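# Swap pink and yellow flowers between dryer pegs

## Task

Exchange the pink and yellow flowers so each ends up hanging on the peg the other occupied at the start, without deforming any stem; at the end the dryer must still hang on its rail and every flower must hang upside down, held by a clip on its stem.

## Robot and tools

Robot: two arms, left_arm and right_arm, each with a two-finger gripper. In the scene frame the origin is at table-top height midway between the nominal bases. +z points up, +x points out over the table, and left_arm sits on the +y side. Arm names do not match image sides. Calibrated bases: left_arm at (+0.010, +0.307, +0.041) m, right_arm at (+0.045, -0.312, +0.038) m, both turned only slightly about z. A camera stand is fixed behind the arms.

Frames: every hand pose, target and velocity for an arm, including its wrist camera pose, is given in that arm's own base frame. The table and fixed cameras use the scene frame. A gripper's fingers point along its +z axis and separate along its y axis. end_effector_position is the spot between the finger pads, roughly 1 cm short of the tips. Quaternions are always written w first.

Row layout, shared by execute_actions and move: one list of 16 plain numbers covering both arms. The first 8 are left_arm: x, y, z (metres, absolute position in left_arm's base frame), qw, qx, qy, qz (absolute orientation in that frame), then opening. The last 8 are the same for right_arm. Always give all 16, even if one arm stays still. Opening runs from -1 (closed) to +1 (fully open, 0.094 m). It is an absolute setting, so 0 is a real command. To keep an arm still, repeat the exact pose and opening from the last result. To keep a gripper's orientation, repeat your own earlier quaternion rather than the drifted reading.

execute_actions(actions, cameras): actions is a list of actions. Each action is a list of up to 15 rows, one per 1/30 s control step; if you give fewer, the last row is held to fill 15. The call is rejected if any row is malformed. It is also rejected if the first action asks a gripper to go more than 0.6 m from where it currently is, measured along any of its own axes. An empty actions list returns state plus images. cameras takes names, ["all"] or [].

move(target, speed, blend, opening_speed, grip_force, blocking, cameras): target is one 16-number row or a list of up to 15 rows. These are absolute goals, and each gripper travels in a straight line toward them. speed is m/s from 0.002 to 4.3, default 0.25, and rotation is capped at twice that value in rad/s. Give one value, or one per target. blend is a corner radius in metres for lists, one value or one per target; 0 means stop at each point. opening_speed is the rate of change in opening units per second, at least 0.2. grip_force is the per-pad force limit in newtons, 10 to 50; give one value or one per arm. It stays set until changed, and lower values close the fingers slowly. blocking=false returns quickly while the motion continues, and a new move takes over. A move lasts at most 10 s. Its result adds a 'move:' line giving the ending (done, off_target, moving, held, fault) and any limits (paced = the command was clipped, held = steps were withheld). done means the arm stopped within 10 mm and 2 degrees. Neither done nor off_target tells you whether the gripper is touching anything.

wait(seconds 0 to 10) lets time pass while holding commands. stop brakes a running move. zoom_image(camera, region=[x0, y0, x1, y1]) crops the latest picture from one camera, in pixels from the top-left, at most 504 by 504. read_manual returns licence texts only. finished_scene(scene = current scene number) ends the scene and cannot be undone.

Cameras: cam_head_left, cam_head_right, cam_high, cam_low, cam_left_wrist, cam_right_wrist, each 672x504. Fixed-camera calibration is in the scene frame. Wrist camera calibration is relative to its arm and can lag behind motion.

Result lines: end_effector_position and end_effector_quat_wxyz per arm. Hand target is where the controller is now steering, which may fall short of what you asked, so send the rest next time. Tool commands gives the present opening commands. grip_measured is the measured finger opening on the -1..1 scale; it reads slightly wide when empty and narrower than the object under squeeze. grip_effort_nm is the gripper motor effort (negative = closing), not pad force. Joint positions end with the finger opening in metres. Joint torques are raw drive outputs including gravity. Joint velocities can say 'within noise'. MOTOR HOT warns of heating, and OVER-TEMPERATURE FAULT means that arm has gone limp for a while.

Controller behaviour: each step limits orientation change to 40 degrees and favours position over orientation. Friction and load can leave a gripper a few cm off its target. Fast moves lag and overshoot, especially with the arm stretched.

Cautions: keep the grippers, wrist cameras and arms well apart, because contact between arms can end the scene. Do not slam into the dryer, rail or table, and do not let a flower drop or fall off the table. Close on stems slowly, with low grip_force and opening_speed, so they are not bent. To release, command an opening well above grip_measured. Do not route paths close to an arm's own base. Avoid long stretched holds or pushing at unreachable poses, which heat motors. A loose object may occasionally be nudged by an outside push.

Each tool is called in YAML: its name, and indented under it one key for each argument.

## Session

execute_actions:
  actions: []

zoom_image:
  camera: "cam_low"
  region: [70, 0, 330, 300]

zoom_image:
  camera: "cam_head_left"
  region: [180, 0, 400, 190]

zoom_image:
  camera: "cam_high"
  region: [240, 80, 500, 320]

Scene clock: 0.00 s.
left_arm: end_effector_position=(+0.3818, -0.0762, +0.1917) grip_measured=+1.000 grip_effort_nm=n/a end_effector_quat_wxyz=(+0.513, -0.178, +0.780, -0.310) | right_arm: end_effector_position=(+0.2071, -0.4296, +0.1698) grip_measured=+1.000 grip_effort_nm=n/a end_effector_quat_wxyz=(+0.215, -0.045, +0.974, +0.061)
Joint positions: left_arm=[-0.105 0.868 0.313 0.264 0.205 -0.706 0.094] | right_arm=[-1.28 1.617 1.337 -1.306 -0.451 -1.376 0.094]
Joint velocities: within noise
Joint torques (N m): no reading
Heat: left arm: hottest elbow 40 °C; right arm: hottest elbow 32 °C.
Hand target: left_arm +0.3900, -0.0770, +0.2103; +0.527, -0.173, +0.770, -0.314 | right_arm +0.2092, -0.4368, +0.1764; +0.218, -0.047, +0.974, +0.051
Tool commands: left_gripper/opening=+1.0 right_gripper/opening=+1.0
camera_calibration:
cam_left_wrist: T_world_to_cam=[[-0.040905, -0.75473, 0.654759, -0.167536], [-0.754646, -0.406155, -0.515313, 0.393761], [0.654856, -0.51519, -0.55294, -0.0908651], [0, 0, 0, 1]] pos_world=[0.3498, -0.0133294, 0.262363]
cam_right_wrist: T_world_to_cam=[[0.124153, -0.987224, -0.0998696, -0.433962], [-0.992263, -0.123417, -0.0135385, 0.195114], [0.00103993, 0.100778, -0.994908, 0.300894], [0, 0, 0, 1]] pos_world=[0.247169, -0.434661, 0.258664]

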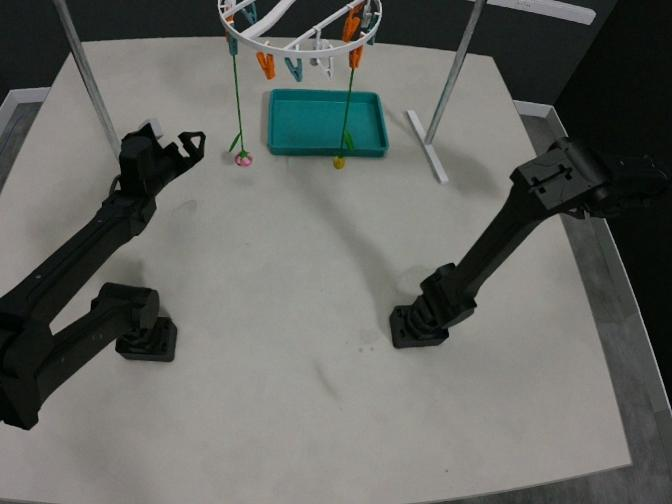

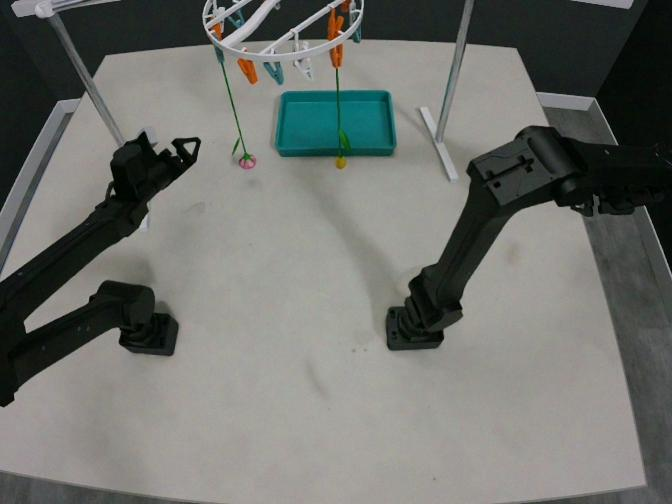

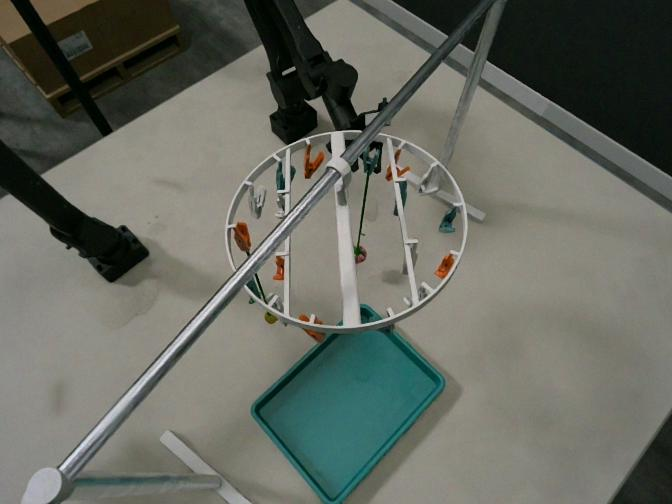

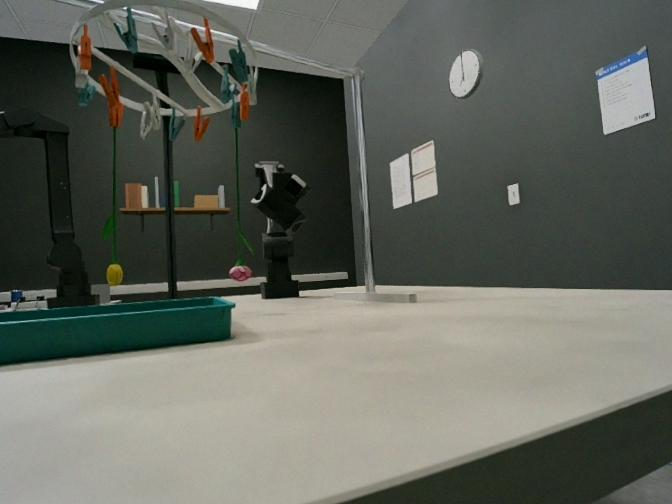

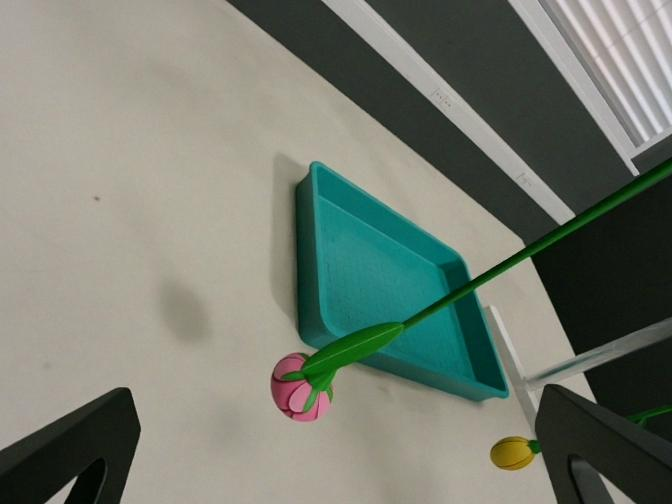

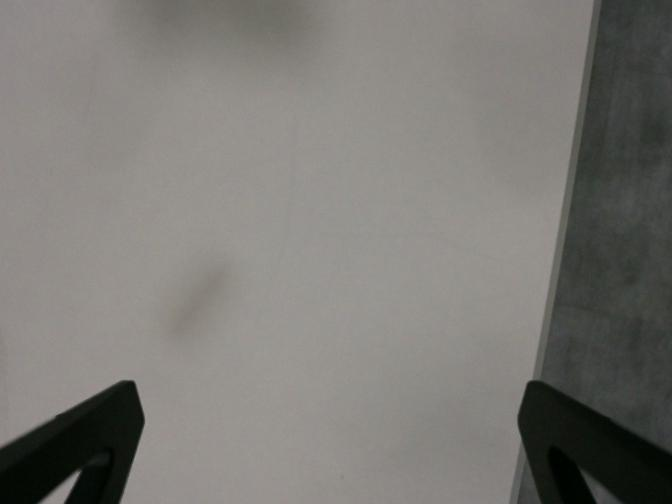

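Scaled by 1.680 from the camera's 672x504 image, which has a finer 960x720 frame.

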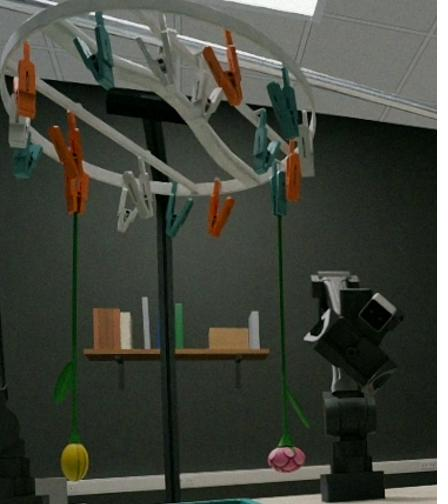

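Scaled by 2.291 from the camera's 672x504 image, which has a finer 960x720 frame.

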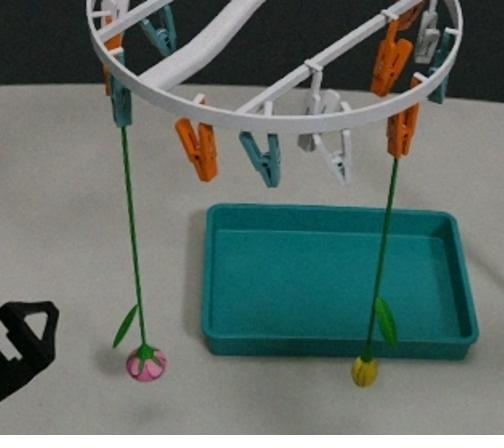

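Scaled by 1.938 from the camera's 672x504 image, which has a finer 960x720 frame.

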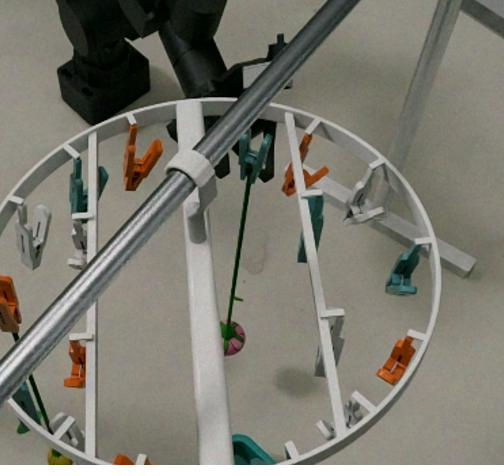

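move:
  target:
    - [0.300, -0.120, 0.28, 0.8375, 0.0641, 0.5335, -0.1006, 1.0, 0.28, -0.25, 0.28, 0.8377, -0.0622, 0.5337, 0.0977, 1.0]
    - [0.200, -0.1757, 0.341, 0.8375, 0.0641, 0.5335, -0.1006, 1.0, 0.28, 0.05, 0.33, 0.8377, -0.0622, 0.5337, 0.0977, 1.0]
    - [0.200, -0.1757, 0.341, 0.8375, 0.0641, 0.5335, -0.1006, 1.0, 0.1674, 0.210, 0.344, 0.8377, -0.0622, 0.5337, 0.0977, 1.0]
  speed: [0.4, 0.4, 0.4]
  blend: [0.05, 0.05, 0]
  cameras: ["cam_left_wrist", "cam_right_wrist"]

zoom_image:
  camera: "cam_left_wrist"
  region: [150, 60, 400, 310]

zoom_image:
  camera: "cam_left_wrist"
  region: [380, 60, 630, 310]

zoom_image:
  camera: "cam_right_wrist"
  region: [100, 80, 330, 310]

zoom_image:
  camera: "cam_right_wrist"
  region: [310, 80, 540, 310]

Scene clock: 19.87 s.
left_arm: end_effector_position=(+0.1995, -0.1683, +0.3144) grip_measured=+1.000 grip_effort_nm=-0.03 end_effector_quat_wxyz=(+0.830, +0.083, +0.545, -0.086) | right_arm: end_effector_position=(+0.1697, +0.2065, +0.3359) grip_measured=+1.000 grip_effort_nm=-0.01 end_effector_quat_wxyz=(+0.826, -0.085, +0.547, +0.103)
Joint positions: left_arm=[-1.232 0.629 0.056 1.225 -0.868 0.576 0.094] | right_arm=[1.479 0.854 0.147 1.568 1.034 -0.814 0.094]
Joint torques (N m): left_arm=[1.73 2.02 11.1 2.06 0.2 0.16] | right_arm=[1.08 1.73 7.98 1.43 -0.48 -0.11]
Heat: left arm: hottest elbow 45 °C; right arm: hottest elbow 34 °C.
Hand target: left_arm +0.1992, -0.1746, +0.3402; +0.837, +0.064, +0.534, -0.101 | right_arm +0.1681, +0.2095, +0.3443; +0.829, -0.080, +0.543, +0.108
Off the commanded pose: left_arm 0.028 m, 3 deg | right_arm 0.009 m, 3 deg.
joint sent to its limit (right arm) — joint 4 (wrist pitch), upper limit. The joint targets are off in orientation, not in position.
move: off_target (left_arm, right_arm); limits=paced
camera_calibration:
cam_left_wrist: T_world_to_cam=[[-0.222881, -0.97332, -0.0545213, -0.102283], [-0.0172143, 0.059849, -0.998059, 0.365086], [0.974694, -0.22151, -0.0300942, -0.129866], [0, 0, 0, 1]] pos_world=[0.110068, -0.15017, 0.354892]
cam_right_wrist: T_world_to_cam=[[0.265214, -0.963482, 0.0369422, 0.140459], [-0.0197144, -0.043725, -0.998849, 0.388225], [0.963988, 0.26418, -0.030591, -0.119006], [0, 0, 0, 1]] pos_world=[0.0851225, 0.183743, 0.378948]
Images, in order (width x height): cam_left_wrist 672x504, cam_right_wrist 672x504.

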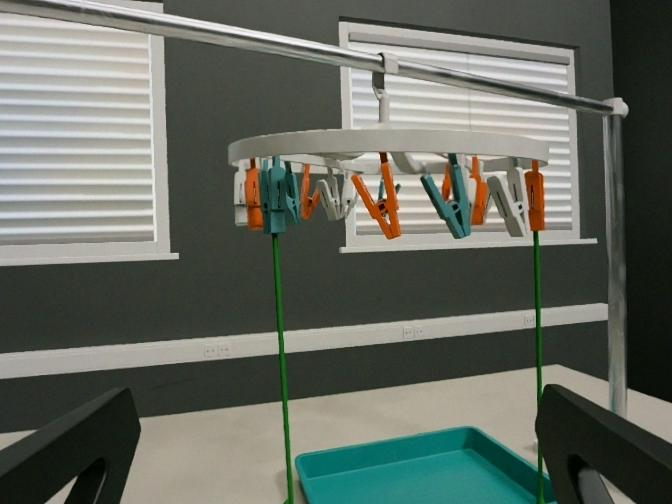

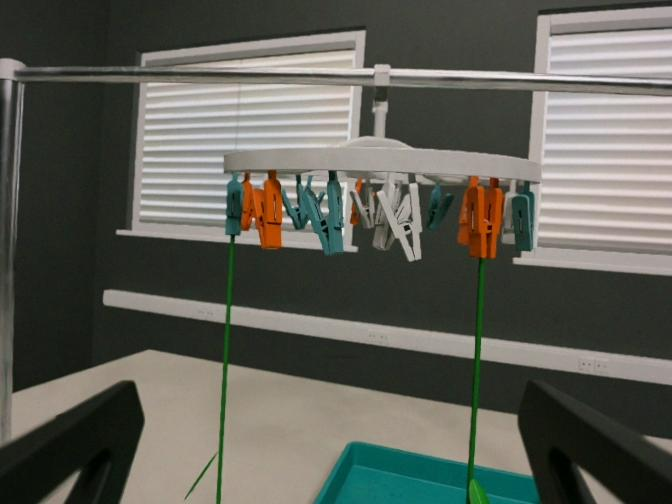

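Scaled by 2.016 from the camera's 672x504 image, which has a finer 960x720 frame.

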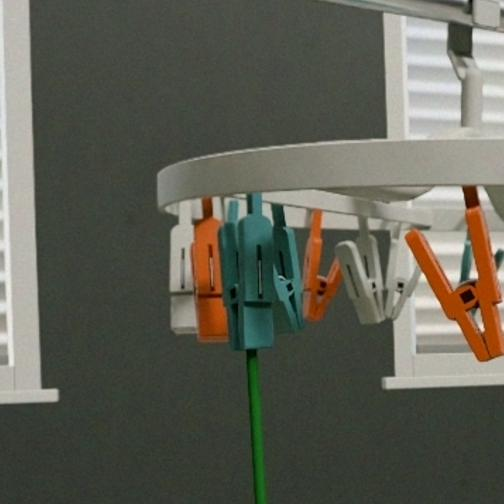

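Scaled by 2.016 from the camera's 672x504 image, which has a finer 960x720 frame.

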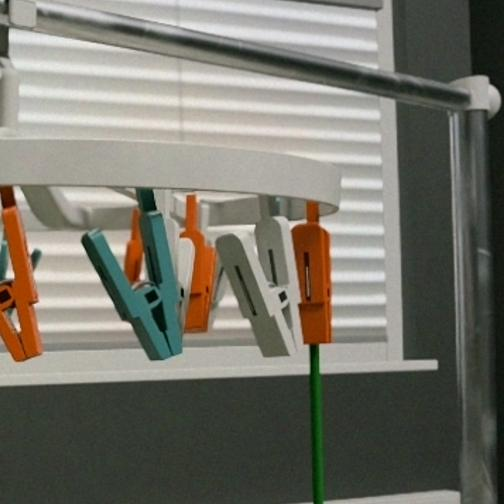

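Scaled by 2.191 from the camera's 672x504 image, which has a finer 960x720 frame.

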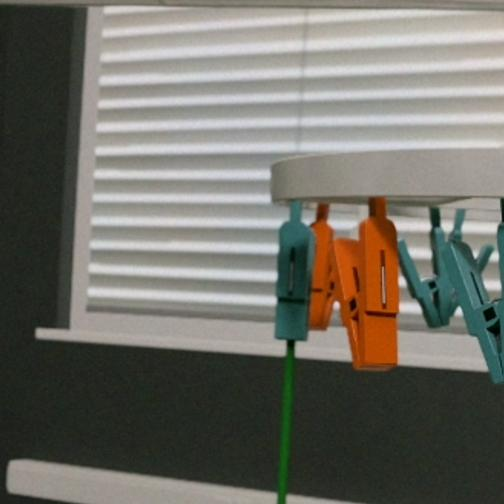

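Scaled by 2.191 from the camera's 672x504 image, which has a finer 960x720 frame.

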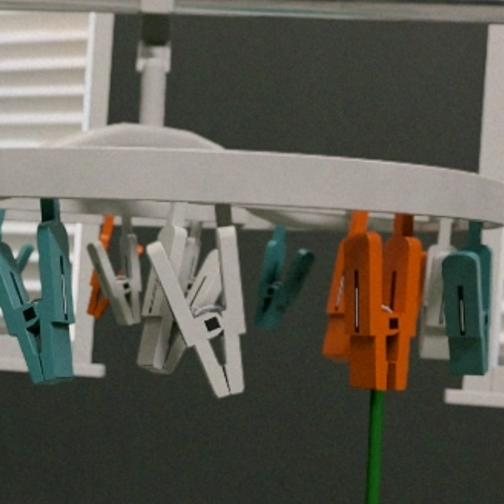

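move:
  target:
    - [0.320, -0.120, 0.400, 0.7642, 0.1762, 0.5655, -0.2550, -0.1, 0.2633, 0.2742, 0.252, 0.7693, -0.1487, 0.5903, 0.1938, 0.3]
    - [0.4448, -0.0889, 0.430, 0.7073, 0.2826, 0.5234, -0.3820, -0.1, 0.3993, 0.3702, 0.252, 0.7693, -0.1487, 0.5903, 0.1938, 0.3]
  speed: [0.3, 0.2]
  blend: [0.04, 0]
  cameras: ["cam_left_wrist", "cam_right_wrist"]

zoom_image:
  camera: "cam_left_wrist"
  region: [168, 100, 504, 436]

Scene clock: 78.23 s.
left_arm: end_effector_position=(+0.4358, -0.0924, +0.4055) grip_measured=-0.098 grip_effort_nm=-0.12 end_effector_quat_wxyz=(+0.693, +0.272, +0.541, -0.391) | right_arm: end_effector_position=(+0.3873, +0.3635, +0.2438) grip_measured=+0.301 grip_effort_nm=-0.07 end_effector_quat_wxyz=(+0.766, -0.159, +0.594, +0.188)
Joint positions: left_arm=[0.137 1.206 0.69 1.077 1.047 -0.546 0.042] | right_arm=[0.869 1.592 0.574 1.28 0.355 -0.115 0.061]
Joint torques (N m): left_arm=[3.02 -5.19 11.44 2.07 -0.19 -0.07] | right_arm=[-0.15 -9.76 8.29 1.5 -0.13 0.18]
Heat: left arm: hottest elbow 60 °C; right arm: hottest elbow 38 °C.
Hand target: left_arm +0.4433, -0.0888, +0.4293; +0.707, +0.283, +0.524, -0.382 | right_arm +0.3987, +0.3697, +0.2520; +0.769, -0.149, +0.590, +0.194
Off the commanded pose: left_arm 0.026 m, 3 deg | right_arm 0.016 m, 2 deg.
move: off_target (left_arm, right_arm)
camera_calibration:
cam_left_wrist: T_world_to_cam=[[-0.831474, -0.554481, 0.0346674, 0.296943], [-0.119662, 0.117805, -0.985801, 0.500543], [0.542524, -0.823816, -0.164302, -0.153504], [0, 0, 0, 1]] pos_world=[0.390075, -0.0207759, 0.457921]
cam_right_wrist: T_world_to_cam=[[0.47966, -0.876908, 0.0309654, 0.124344], [-0.145022, -0.114032, -0.982835, 0.377589], [0.865387, 0.466936, -0.181868, -0.371785], [0, 0, 0, 1]] pos_world=[0.316854, 0.325695, 0.299641]
Images, in order (width x height): cam_left_wrist 672x504, cam_right_wrist 672x504.

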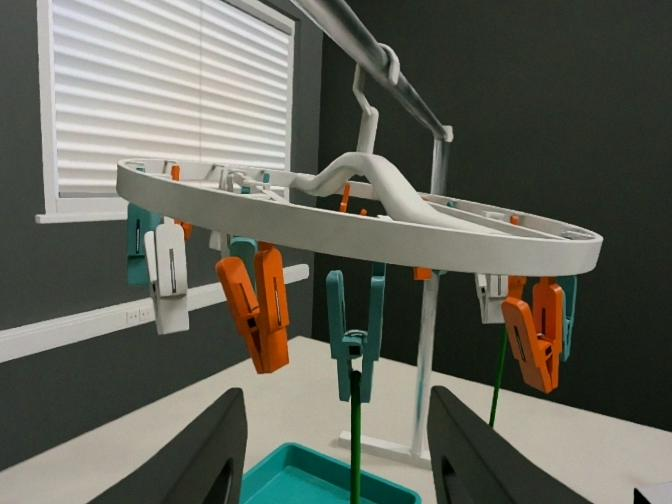

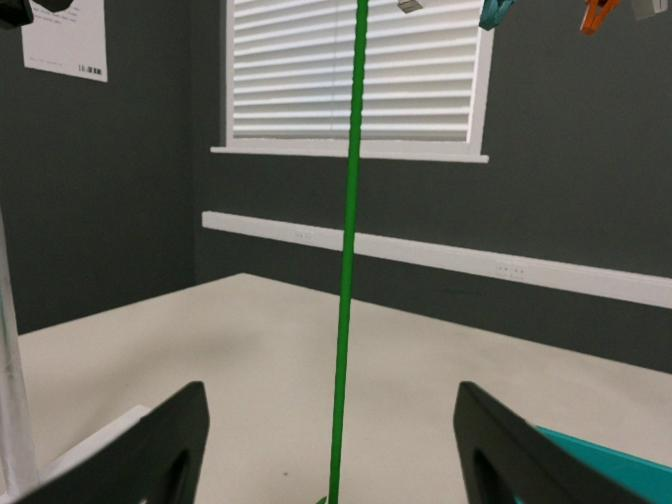

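Scaled by 1.500 from the camera's 672x504 image, which has a finer 960x720 frame.

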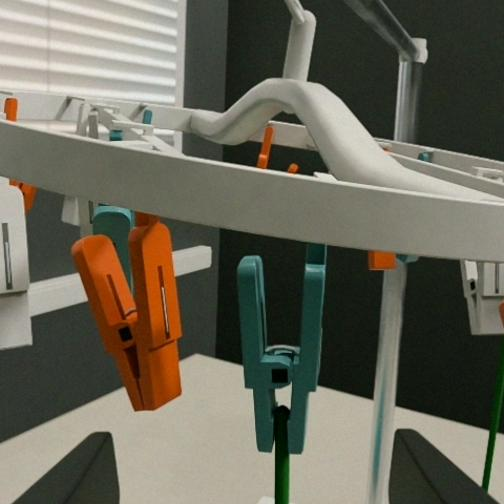

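move:
  target: [0.4703, -0.1440, 0.434, 0.7073, 0.2826, 0.5234, -0.3820, -0.2, 0.471, 0.406, 0.254, 0.7693, -0.1487, 0.5903, 0.1938, 0.0]
  speed: 0.12
  cameras: ["cam_left_wrist", "cam_right_wrist"]

zoom_image:
  camera: "cam_left_wrist"
  region: [168, 168, 504, 504]

Scene clock: 92.77 s.
left_arm: end_effector_position=(+0.4599, -0.1393, +0.4117) grip_measured=-0.198 grip_effort_nm=-0.12 end_effector_quat_wxyz=(+0.697, +0.272, +0.538, -0.388) | right_arm: end_effector_position=(+0.4580, +0.3997, +0.2458) grip_measured=+0.001 grip_effort_nm=-0.07 end_effector_quat_wxyz=(+0.765, -0.159, +0.595, +0.187)
Joint positions: left_arm=[-0.001 1.239 0.749 0.958 0.92 -0.422 0.038] | right_arm=[0.8 1.727 0.785 1.197 0.29 -0.096 0.047]
Joint torques (N m): left_arm=[1.85 -5.89 11.77 1.13 -0.29 0.19] | right_arm=[-0.15 -12.98 9.02 1.51 -0.15 0.19]
Heat: left arm: hottest elbow 61 °C; right arm: hottest elbow 38 °C.
Hand target: left_arm +0.4686, -0.1436, +0.4337; +0.707, +0.282, +0.523, -0.382 | right_arm +0.4704, +0.4052, +0.2539; +0.769, -0.149, +0.590, +0.194
Off the commanded pose: left_arm 0.025 m, 2 deg | right_arm 0.017 m, 2 deg.
move: off_target (left_arm, right_arm)
camera_calibration:
cam_left_wrist: T_world_to_cam=[[-0.82855, -0.559267, 0.0269253, 0.291972], [-0.110003, 0.115441, -0.987204, 0.510868], [0.549002, -0.820911, -0.15717, -0.20977], [0, 0, 0, 1]] pos_world=[0.413275, -0.0678874, 0.4635]
cam_right_wrist: T_world_to_cam=[[0.478818, -0.877387, 0.0304274, 0.12286], [-0.146352, -0.113947, -0.982648, 0.394472], [0.865629, 0.466057, -0.182967, -0.448979], [0, 0, 0, 1]] pos_world=[0.387554, 0.361994, 0.30174]
Images, in order (width x height): cam_left_wrist 672x504, cam_right_wrist 672x504.

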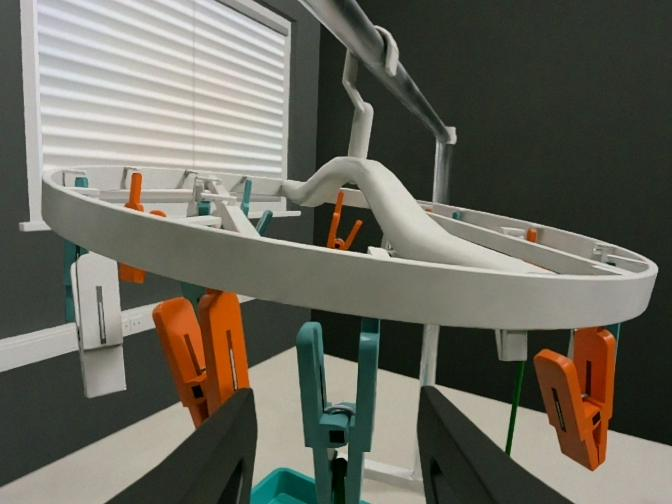

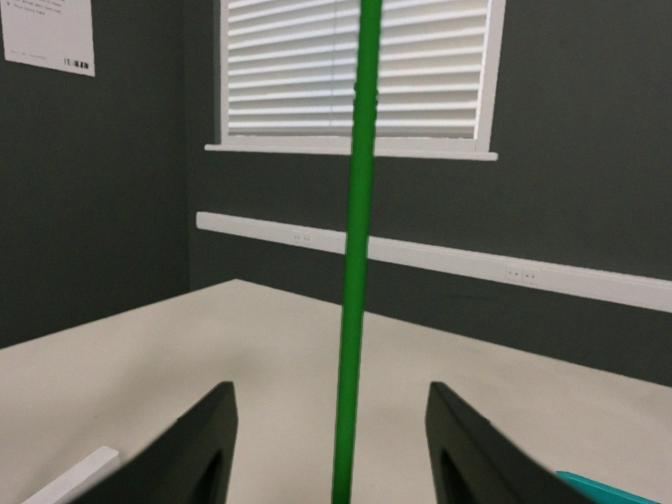

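Scaled by 1.500 from the camera's 672x504 image, which has a finer 960x720 frame.

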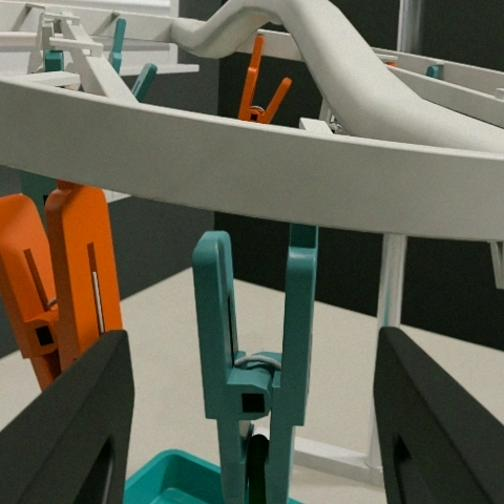

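move:
  target:
    - [0.5013, -0.1915, 0.4235, 0.7073, 0.2826, 0.5234, -0.3820, -0.2, 0.4765, 0.4035, 0.254, 0.7693, -0.1487, 0.5903, 0.1938, -0.6]
    - [0.5013, -0.1915, 0.4235, 0.7073, 0.2826, 0.5234, -0.3820, -0.2, 0.4765, 0.4035, 0.254, 0.7693, -0.1487, 0.5903, 0.1938, -1.0]
  speed: 0.1
  opening_speed: 0.8
  grip_force: [50, 15]
  cameras: ["cam_left_wrist", "cam_right_wrist"]

zoom_image:
  camera: "cam_left_wrist"
  region: [168, 252, 504, 504]

Scene clock: 119.20 s.
left_arm: end_effector_position=(+0.4910, -0.1854, +0.4014) grip_measured=-0.198 grip_effort_nm=-0.12 end_effector_quat_wxyz=(+0.697, +0.273, +0.539, -0.387) | right_arm: end_effector_position=(+0.4627, +0.3982, +0.2462) grip_measured=-0.901 grip_effort_nm=-0.37 end_effector_quat_wxyz=(+0.765, -0.159, +0.595, +0.189)
Joint positions: left_arm=[-0.116 1.336 0.818 0.925 0.818 -0.341 0.038] | right_arm=[0.79 1.73 0.792 1.193 0.278 -0.091 0.005]
Joint torques (N m): left_arm=[1.9 -7.36 11.73 1.24 -0.25 0.17] | right_arm=[-0.32 -13.04 8.99 1.5 -0.13 0.18]
Heat: left arm: hottest elbow 58 °C; right arm: hottest elbow 41 °C.
Hand target: left_arm +0.4998, -0.1909, +0.4232; +0.707, +0.282, +0.523, -0.382 | right_arm +0.4758, +0.4029, +0.2541; +0.769, -0.149, +0.590, +0.194
Off the commanded pose: left_arm 0.025 m, 2 deg | right_arm 0.017 m, 1 deg.
grip_force (N): 50, 15
move: off_target (left_arm, right_arm); target 2's new opening was sent with right_arm's hand 0.017 m and 2 deg from that target
camera_calibration:
cam_left_wrist: T_world_to_cam=[[-0.828623, -0.559293, 0.0240047, 0.29347], [-0.109374, 0.119692, -0.986768, 0.509772], [0.549019, -0.820284, -0.160351, -0.264915], [0, 0, 0, 1]] pos_world=[0.444375, -0.114185, 0.453503]
cam_right_wrist: T_world_to_cam=[[0.480893, -0.87631, 0.0286872, 0.118298], [-0.146433, -0.112531, -0.982799, 0.39483], [0.864465, 0.46842, -0.182436, -0.452798], [0, 0, 0, 1]] pos_world=[0.392356, 0.360196, 0.302038]
Images, in order (width x height): cam_left_wrist 672x504, cam_right_wrist 672x504.

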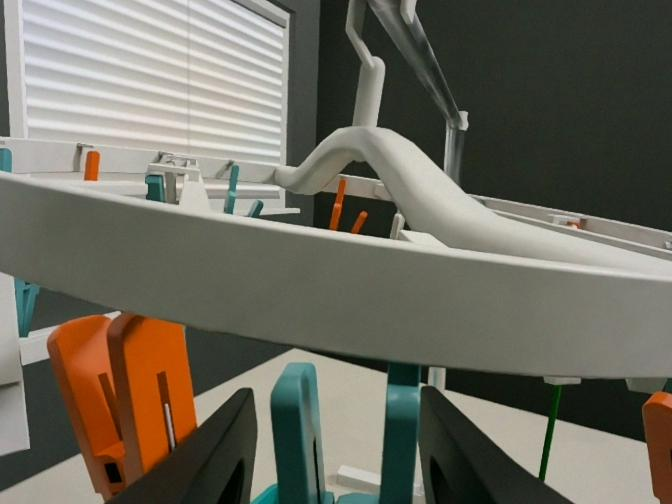

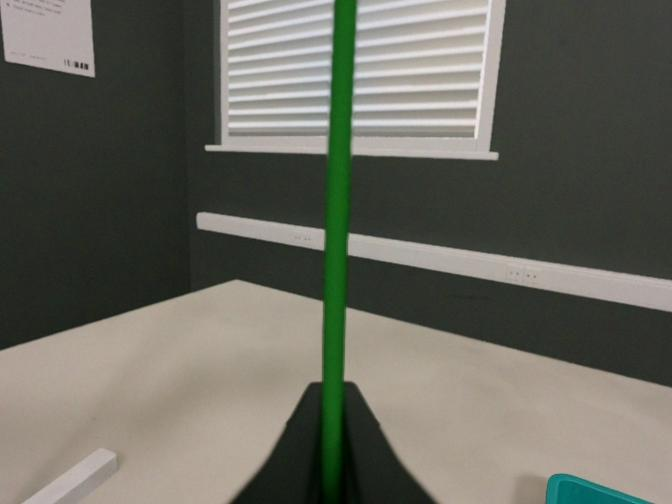

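Scaled by 1.500 from the camera's 672x504 image, which has a finer 960x720 frame.

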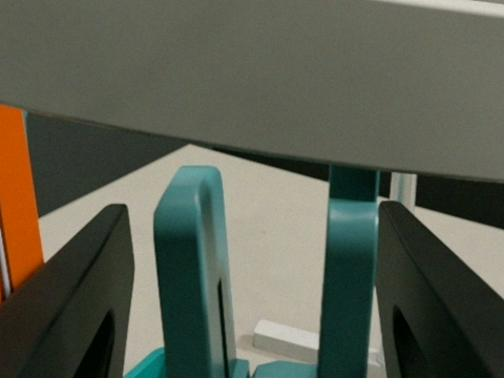

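move:
  target:
    - [0.5020, -0.1920, 0.4235, 0.7073, 0.2826, 0.5234, -0.3820, -0.64, 0.4765, 0.4035, 0.254, 0.7693, -0.1487, 0.5903, 0.1938, -1.0]
    - [0.5020, -0.1920, 0.4235, 0.7073, 0.2826, 0.5234, -0.3820, -0.64, 0.4765, 0.4035, 0.205, 0.7693, -0.1487, 0.5903, 0.1938, -1.0]
  speed: [0.08, 0.08]
  opening_speed: 0.4
  cameras: ["cam_left_wrist", "cam_low", "cam_high"]

zoom_image:
  camera: "cam_low"
  region: [170, 70, 310, 290]

zoom_image:
  camera: "cam_low"
  region: [210, 80, 260, 150]

Scene clock: 125.93 s.
left_arm: end_effector_position=(+0.4913, -0.1853, +0.4019) grip_measured=-0.592 grip_effort_nm=-1.06 end_effector_quat_wxyz=(+0.698, +0.273, +0.538, -0.386) | right_arm: end_effector_position=(+0.4666, +0.4018, +0.1951) grip_measured=-0.902 grip_effort_nm=-0.38 end_effector_quat_wxyz=(+0.760, -0.163, +0.601, +0.186)
Joint positions: left_arm=[-0.116 1.336 0.819 0.924 0.817 -0.339 0.019] | right_arm=[0.789 1.861 0.792 1.305 0.278 -0.091 0.005]
Joint torques (N m): left_arm=[1.73 -7.18 11.75 1.21 -0.23 0.16] | right_arm=[-0.21 -14.56 7.2 2.67 -0.13 0.18]
Heat: left arm: hottest elbow 59 °C; right arm: hottest elbow 42 °C.
Hand target: left_arm +0.5004, -0.1914, +0.4231; +0.707, +0.282, +0.523, -0.382 | right_arm +0.4761, +0.4031, +0.2050; +0.769, -0.149, +0.590, +0.194
Off the commanded pose: left_arm 0.025 m, 2 deg | right_arm 0.014 m, 2 deg.
grip_force (N): 50, 15
move: off_target (left_arm, right_arm)
camera_calibration:
cam_left_wrist: T_world_to_cam=[[-0.827791, -0.560611, 0.021834, 0.294005], [-0.107335, 0.120051, -0.986948, 0.50949], [0.550673, -0.819331, -0.159551, -0.265882], [0, 0, 0, 1]] pos_world=[0.444475, -0.114188, 0.453999]
Images, in order (width x height): cam_high 672x504, cam_low 672x504, cam_left_wrist 672x504.

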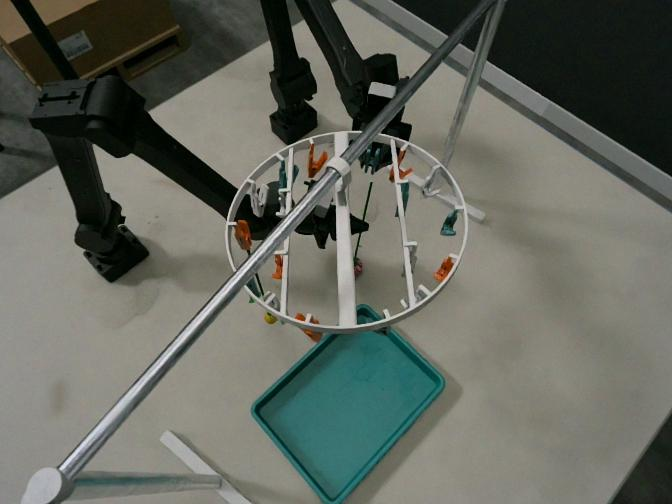

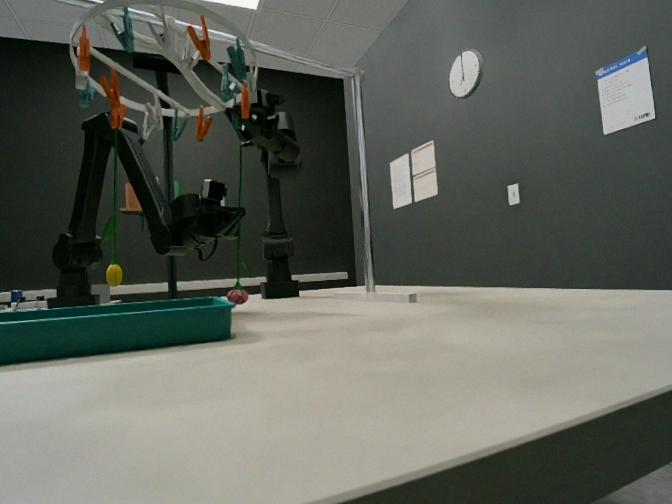

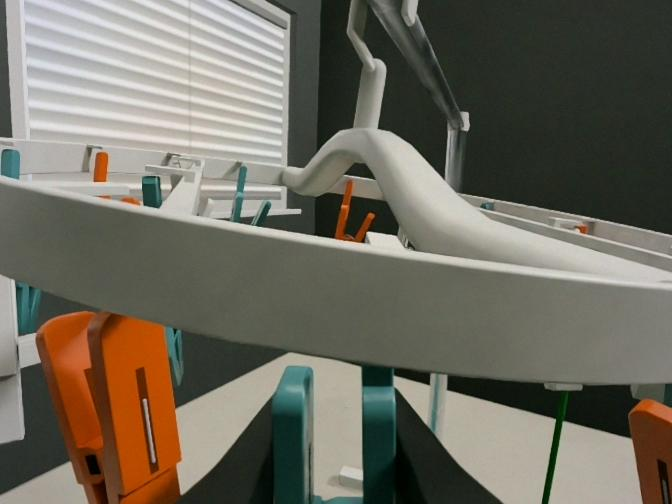

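Scaled by 2.291 from the camera's 672x504 image, which has a finer 960x720 frame.

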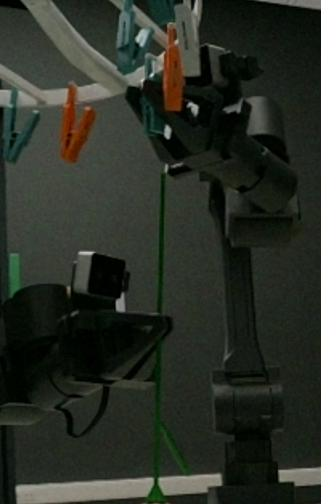

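Scaled by 7.200 from the camera's 672x504 image, which has a finer 960x720 frame.

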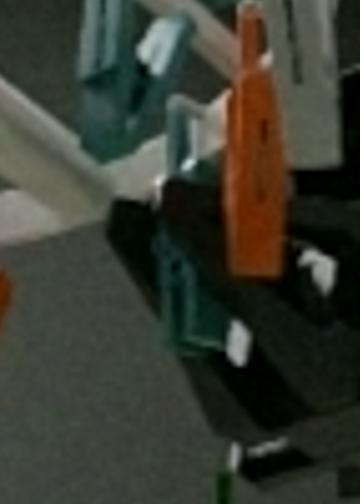

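move:
  target:
    - [0.5020, -0.1920, 0.4235, 0.7073, 0.2826, 0.5234, -0.3820, -0.15, 0.4765, 0.4035, 0.205, 0.7693, -0.1487, 0.5903, 0.1938, -1.0]
    - [0.4510, -0.1170, 0.428, 0.7073, 0.2826, 0.5234, -0.3820, -0.15, 0.4765, 0.4035, 0.205, 0.7693, -0.1487, 0.5903, 0.1938, -1.0]
    - [0.3370, -0.3185, 0.4385, 0.8038, -0.0065, 0.5948, 0.0088, -0.15, 0.380, 0.275, 0.203, 0.6929, -0.2964, 0.5317, 0.3863, -1.0]
  speed: [0.1, 0.15, 0.15]
  blend: [0, 0.03, 0]
  opening_speed: 0.6
  cameras: ["cam_left_wrist", "cam_low", "cam_right_wrist"]

zoom_image:
  camera: "cam_left_wrist"
  region: [168, 200, 504, 504]

zoom_image:
  camera: "cam_low"
  region: [120, 60, 300, 300]

Scene clock: 146.00 s.
left_arm: end_effector_position=(+0.3354, -0.3087, +0.4131) grip_measured=-0.152 grip_effort_nm=0.06 end_effector_quat_wxyz=(+0.795, +0.011, +0.606, +0.024) | right_arm: end_effector_position=(+0.3813, +0.2804, +0.1975) grip_measured=-0.902 grip_effort_nm=-0.38 end_effector_quat_wxyz=(+0.689, -0.302, +0.536, +0.384)
Joint positions: left_arm=[-1.075 1.21 0.721 1.02 -1.022 0.515 0.04] | right_arm=[0.437 1.695 0.433 1.554 -0.565 0.155 0.005]
Joint torques (N m): left_arm=[1.9 -5.48 11.66 2.18 0.21 0.17] | right_arm=[-0.26 -10.99 2.95 2.5 0 0.19]
Heat: left arm: hottest elbow 62 °C; right arm: hottest elbow 41 °C.
Hand target: left_arm +0.3360, -0.3173, +0.4378; +0.803, -0.006, +0.595, +0.009 | right_arm +0.3800, +0.2751, +0.2028; +0.693, -0.297, +0.532, +0.386
Off the commanded pose: left_arm 0.027 m, 3 deg | right_arm 0.008 m, 1 deg.
grip_force (N): 50, 15
move: off_target (left_arm)
camera_calibration:
cam_left_wrist: T_world_to_cam=[[0.0330634, -0.99772, -0.0588335, -0.294844], [-0.166959, 0.0525249, -0.984564, 0.516728], [0.985409, 0.0423758, -0.164842, -0.156935], [0, 0, 0, 1]] pos_world=[0.250666, -0.314662, 0.465535]
cam_right_wrist: T_world_to_cam=[[0.854223, -0.519711, 0.0142718, -0.183905], [-0.0824313, -0.162489, -0.983261, 0.31153], [0.513331, 0.838748, -0.181643, -0.306196], [0, 0, 0, 1]] pos_world=[0.339955, 0.211865, 0.253322]
Images, in order (width x height): cam_low 672x504, cam_left_wrist 672x504, cam_right_wrist 672x504.

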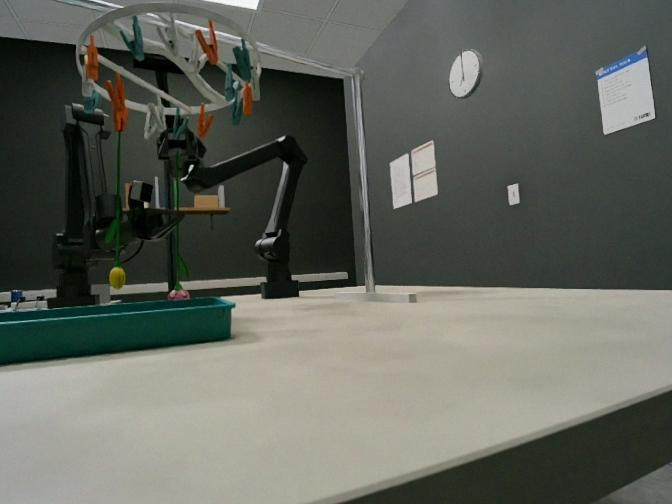

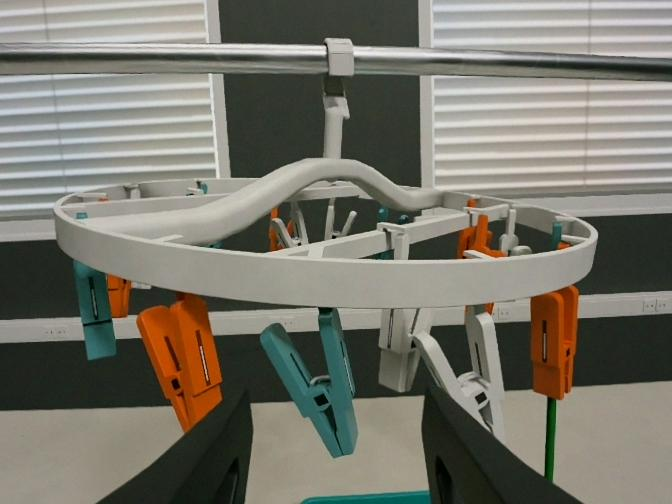

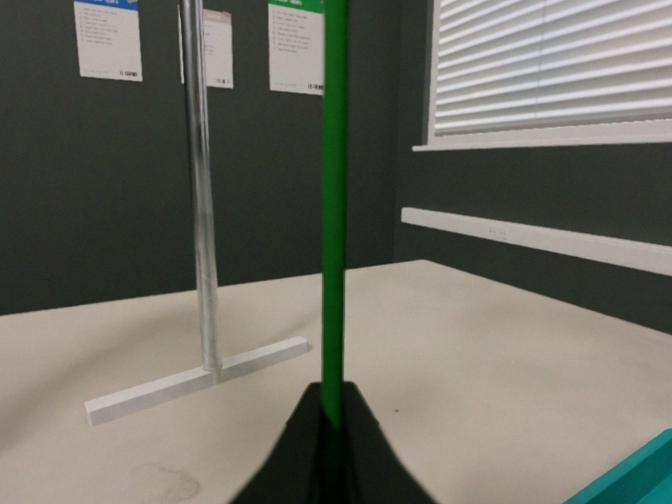

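Scaled by 1.500 from the camera's 672x504 image, which has a finer 960x720 frame.

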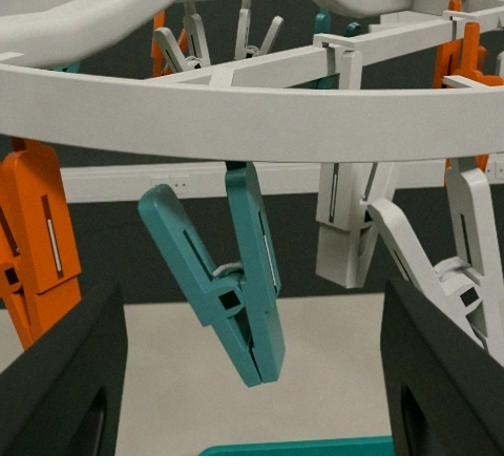

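Scaled by 2.100 from the camera's 672x504 image, which has a finer 960x720 frame.

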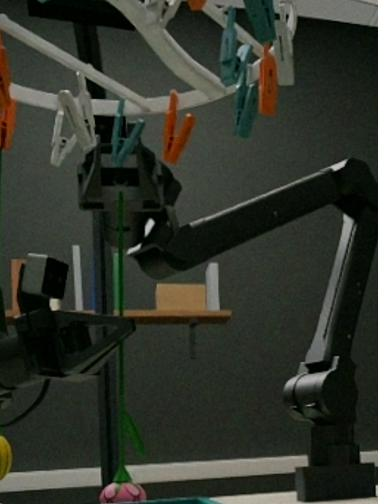

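move:
  target: [0.388, -0.306, 0.4375, 0.8038, -0.0065, 0.5948, 0.0088, -0.15, 0.380, 0.275, 0.203, 0.6929, -0.2964, 0.5317, 0.3863, -1.0]
  speed: 0.08
  cameras: ["cam_left_wrist", "cam_low", "cam_head_left"]

Scene clock: 168.90 s.
left_arm: end_effector_position=(+0.3783, -0.3004, +0.4147) grip_measured=-0.152 grip_effort_nm=0.06 end_effector_quat_wxyz=(+0.797, +0.010, +0.603, +0.019) | right_arm: end_effector_position=(+0.3813, +0.2804, +0.1975) grip_measured=-0.902 grip_effort_nm=-0.38 end_effector_quat_wxyz=(+0.689, -0.302, +0.536, +0.384)
Joint positions: left_arm=[-0.959 1.239 0.759 0.941 -0.913 0.416 0.04] | right_arm=[0.437 1.695 0.433 1.554 -0.565 0.155 0.005]
Joint torques (N m): left_arm=[3.31 -6.01 11.84 1.16 0.36 -0.03] | right_arm=[-0.26 -11.05 2.97 2.51 0.01 0.17]
Heat: left arm: hottest elbow 60 °C; right arm: hottest elbow 38 °C.
Hand target: left_arm +0.3868, -0.3049, +0.4371; +0.804, -0.006, +0.595, +0.009 | right_arm +0.3800, +0.2751, +0.2028; +0.693, -0.297, +0.532, +0.386
Off the commanded pose: left_arm 0.025 m, 3 deg | right_arm 0.008 m, 1 deg.
grip_force (N): 50, 15
move: off_target (left_arm)
camera_calibration:
cam_left_wrist: T_world_to_cam=[[0.0262057, -0.99836, -0.0508883, -0.288794], [-0.158569, 0.0461098, -0.986271, 0.520689], [0.987, 0.0339152, -0.1571, -0.205705], [0, 0, 0, 1]] pos_world=[0.293164, -0.305353, 0.466528]
Images, in order (width x height): cam_head_left 672x504, cam_low 672x504, cam_left_wrist 672x504.

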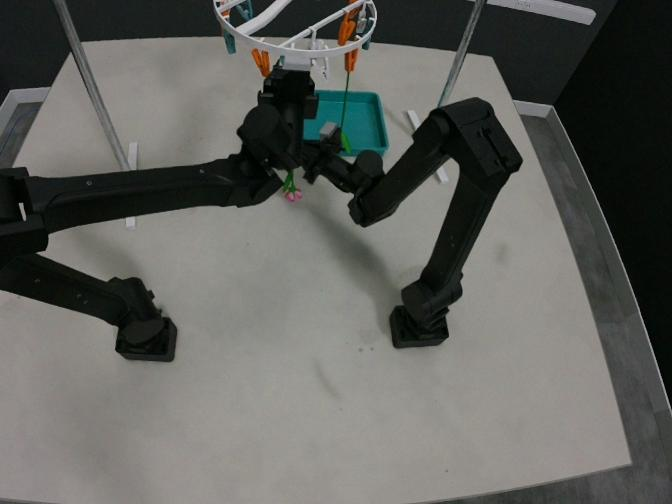

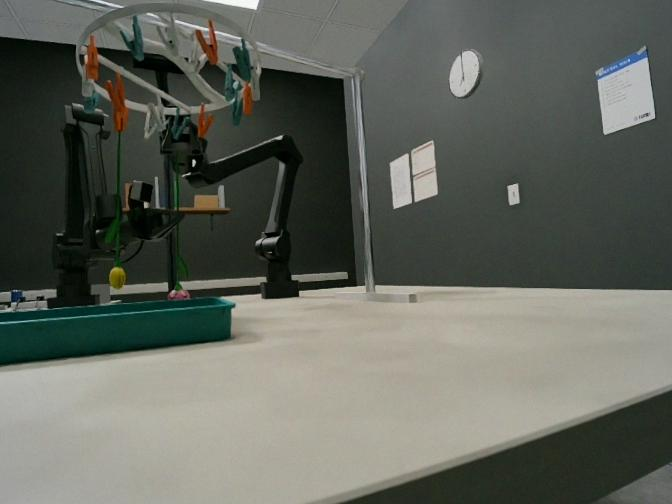

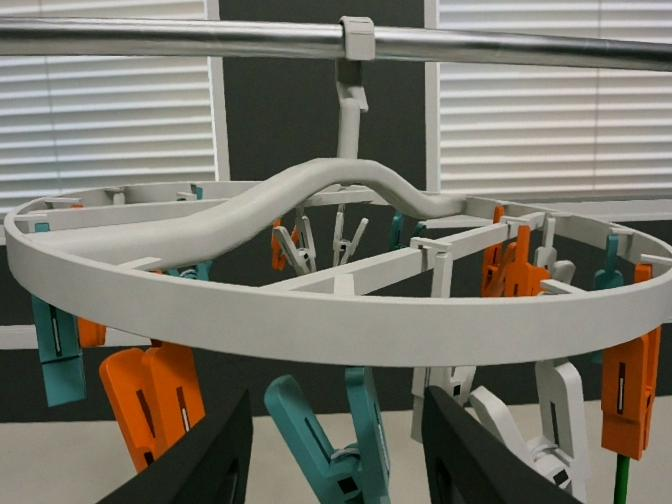

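zoom_image:
  camera: "cam_left_wrist"
  region: [168, 304, 504, 504]

zoom_image:
  camera: "cam_low"
  region: [110, 70, 250, 210]

Scaled by 1.500 from the camera's 672x504 image, which has a finer 960x720 frame.

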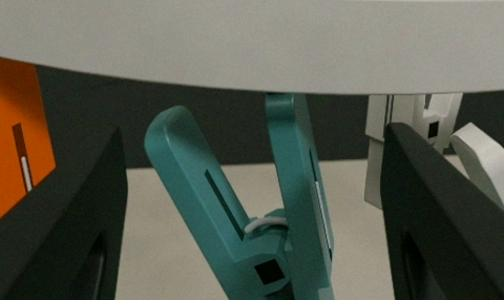

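Scaled by 3.600 from the camera's 672x504 image, which has a finer 960x720 frame.

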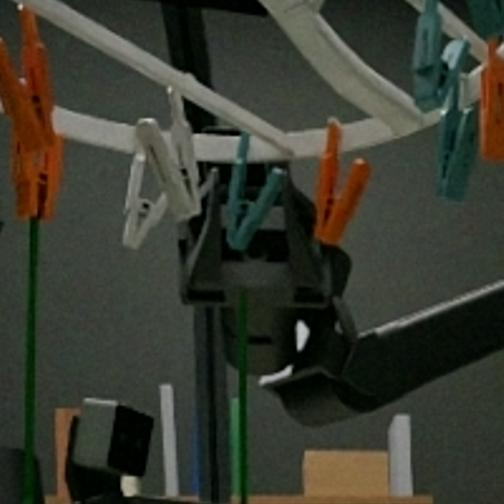

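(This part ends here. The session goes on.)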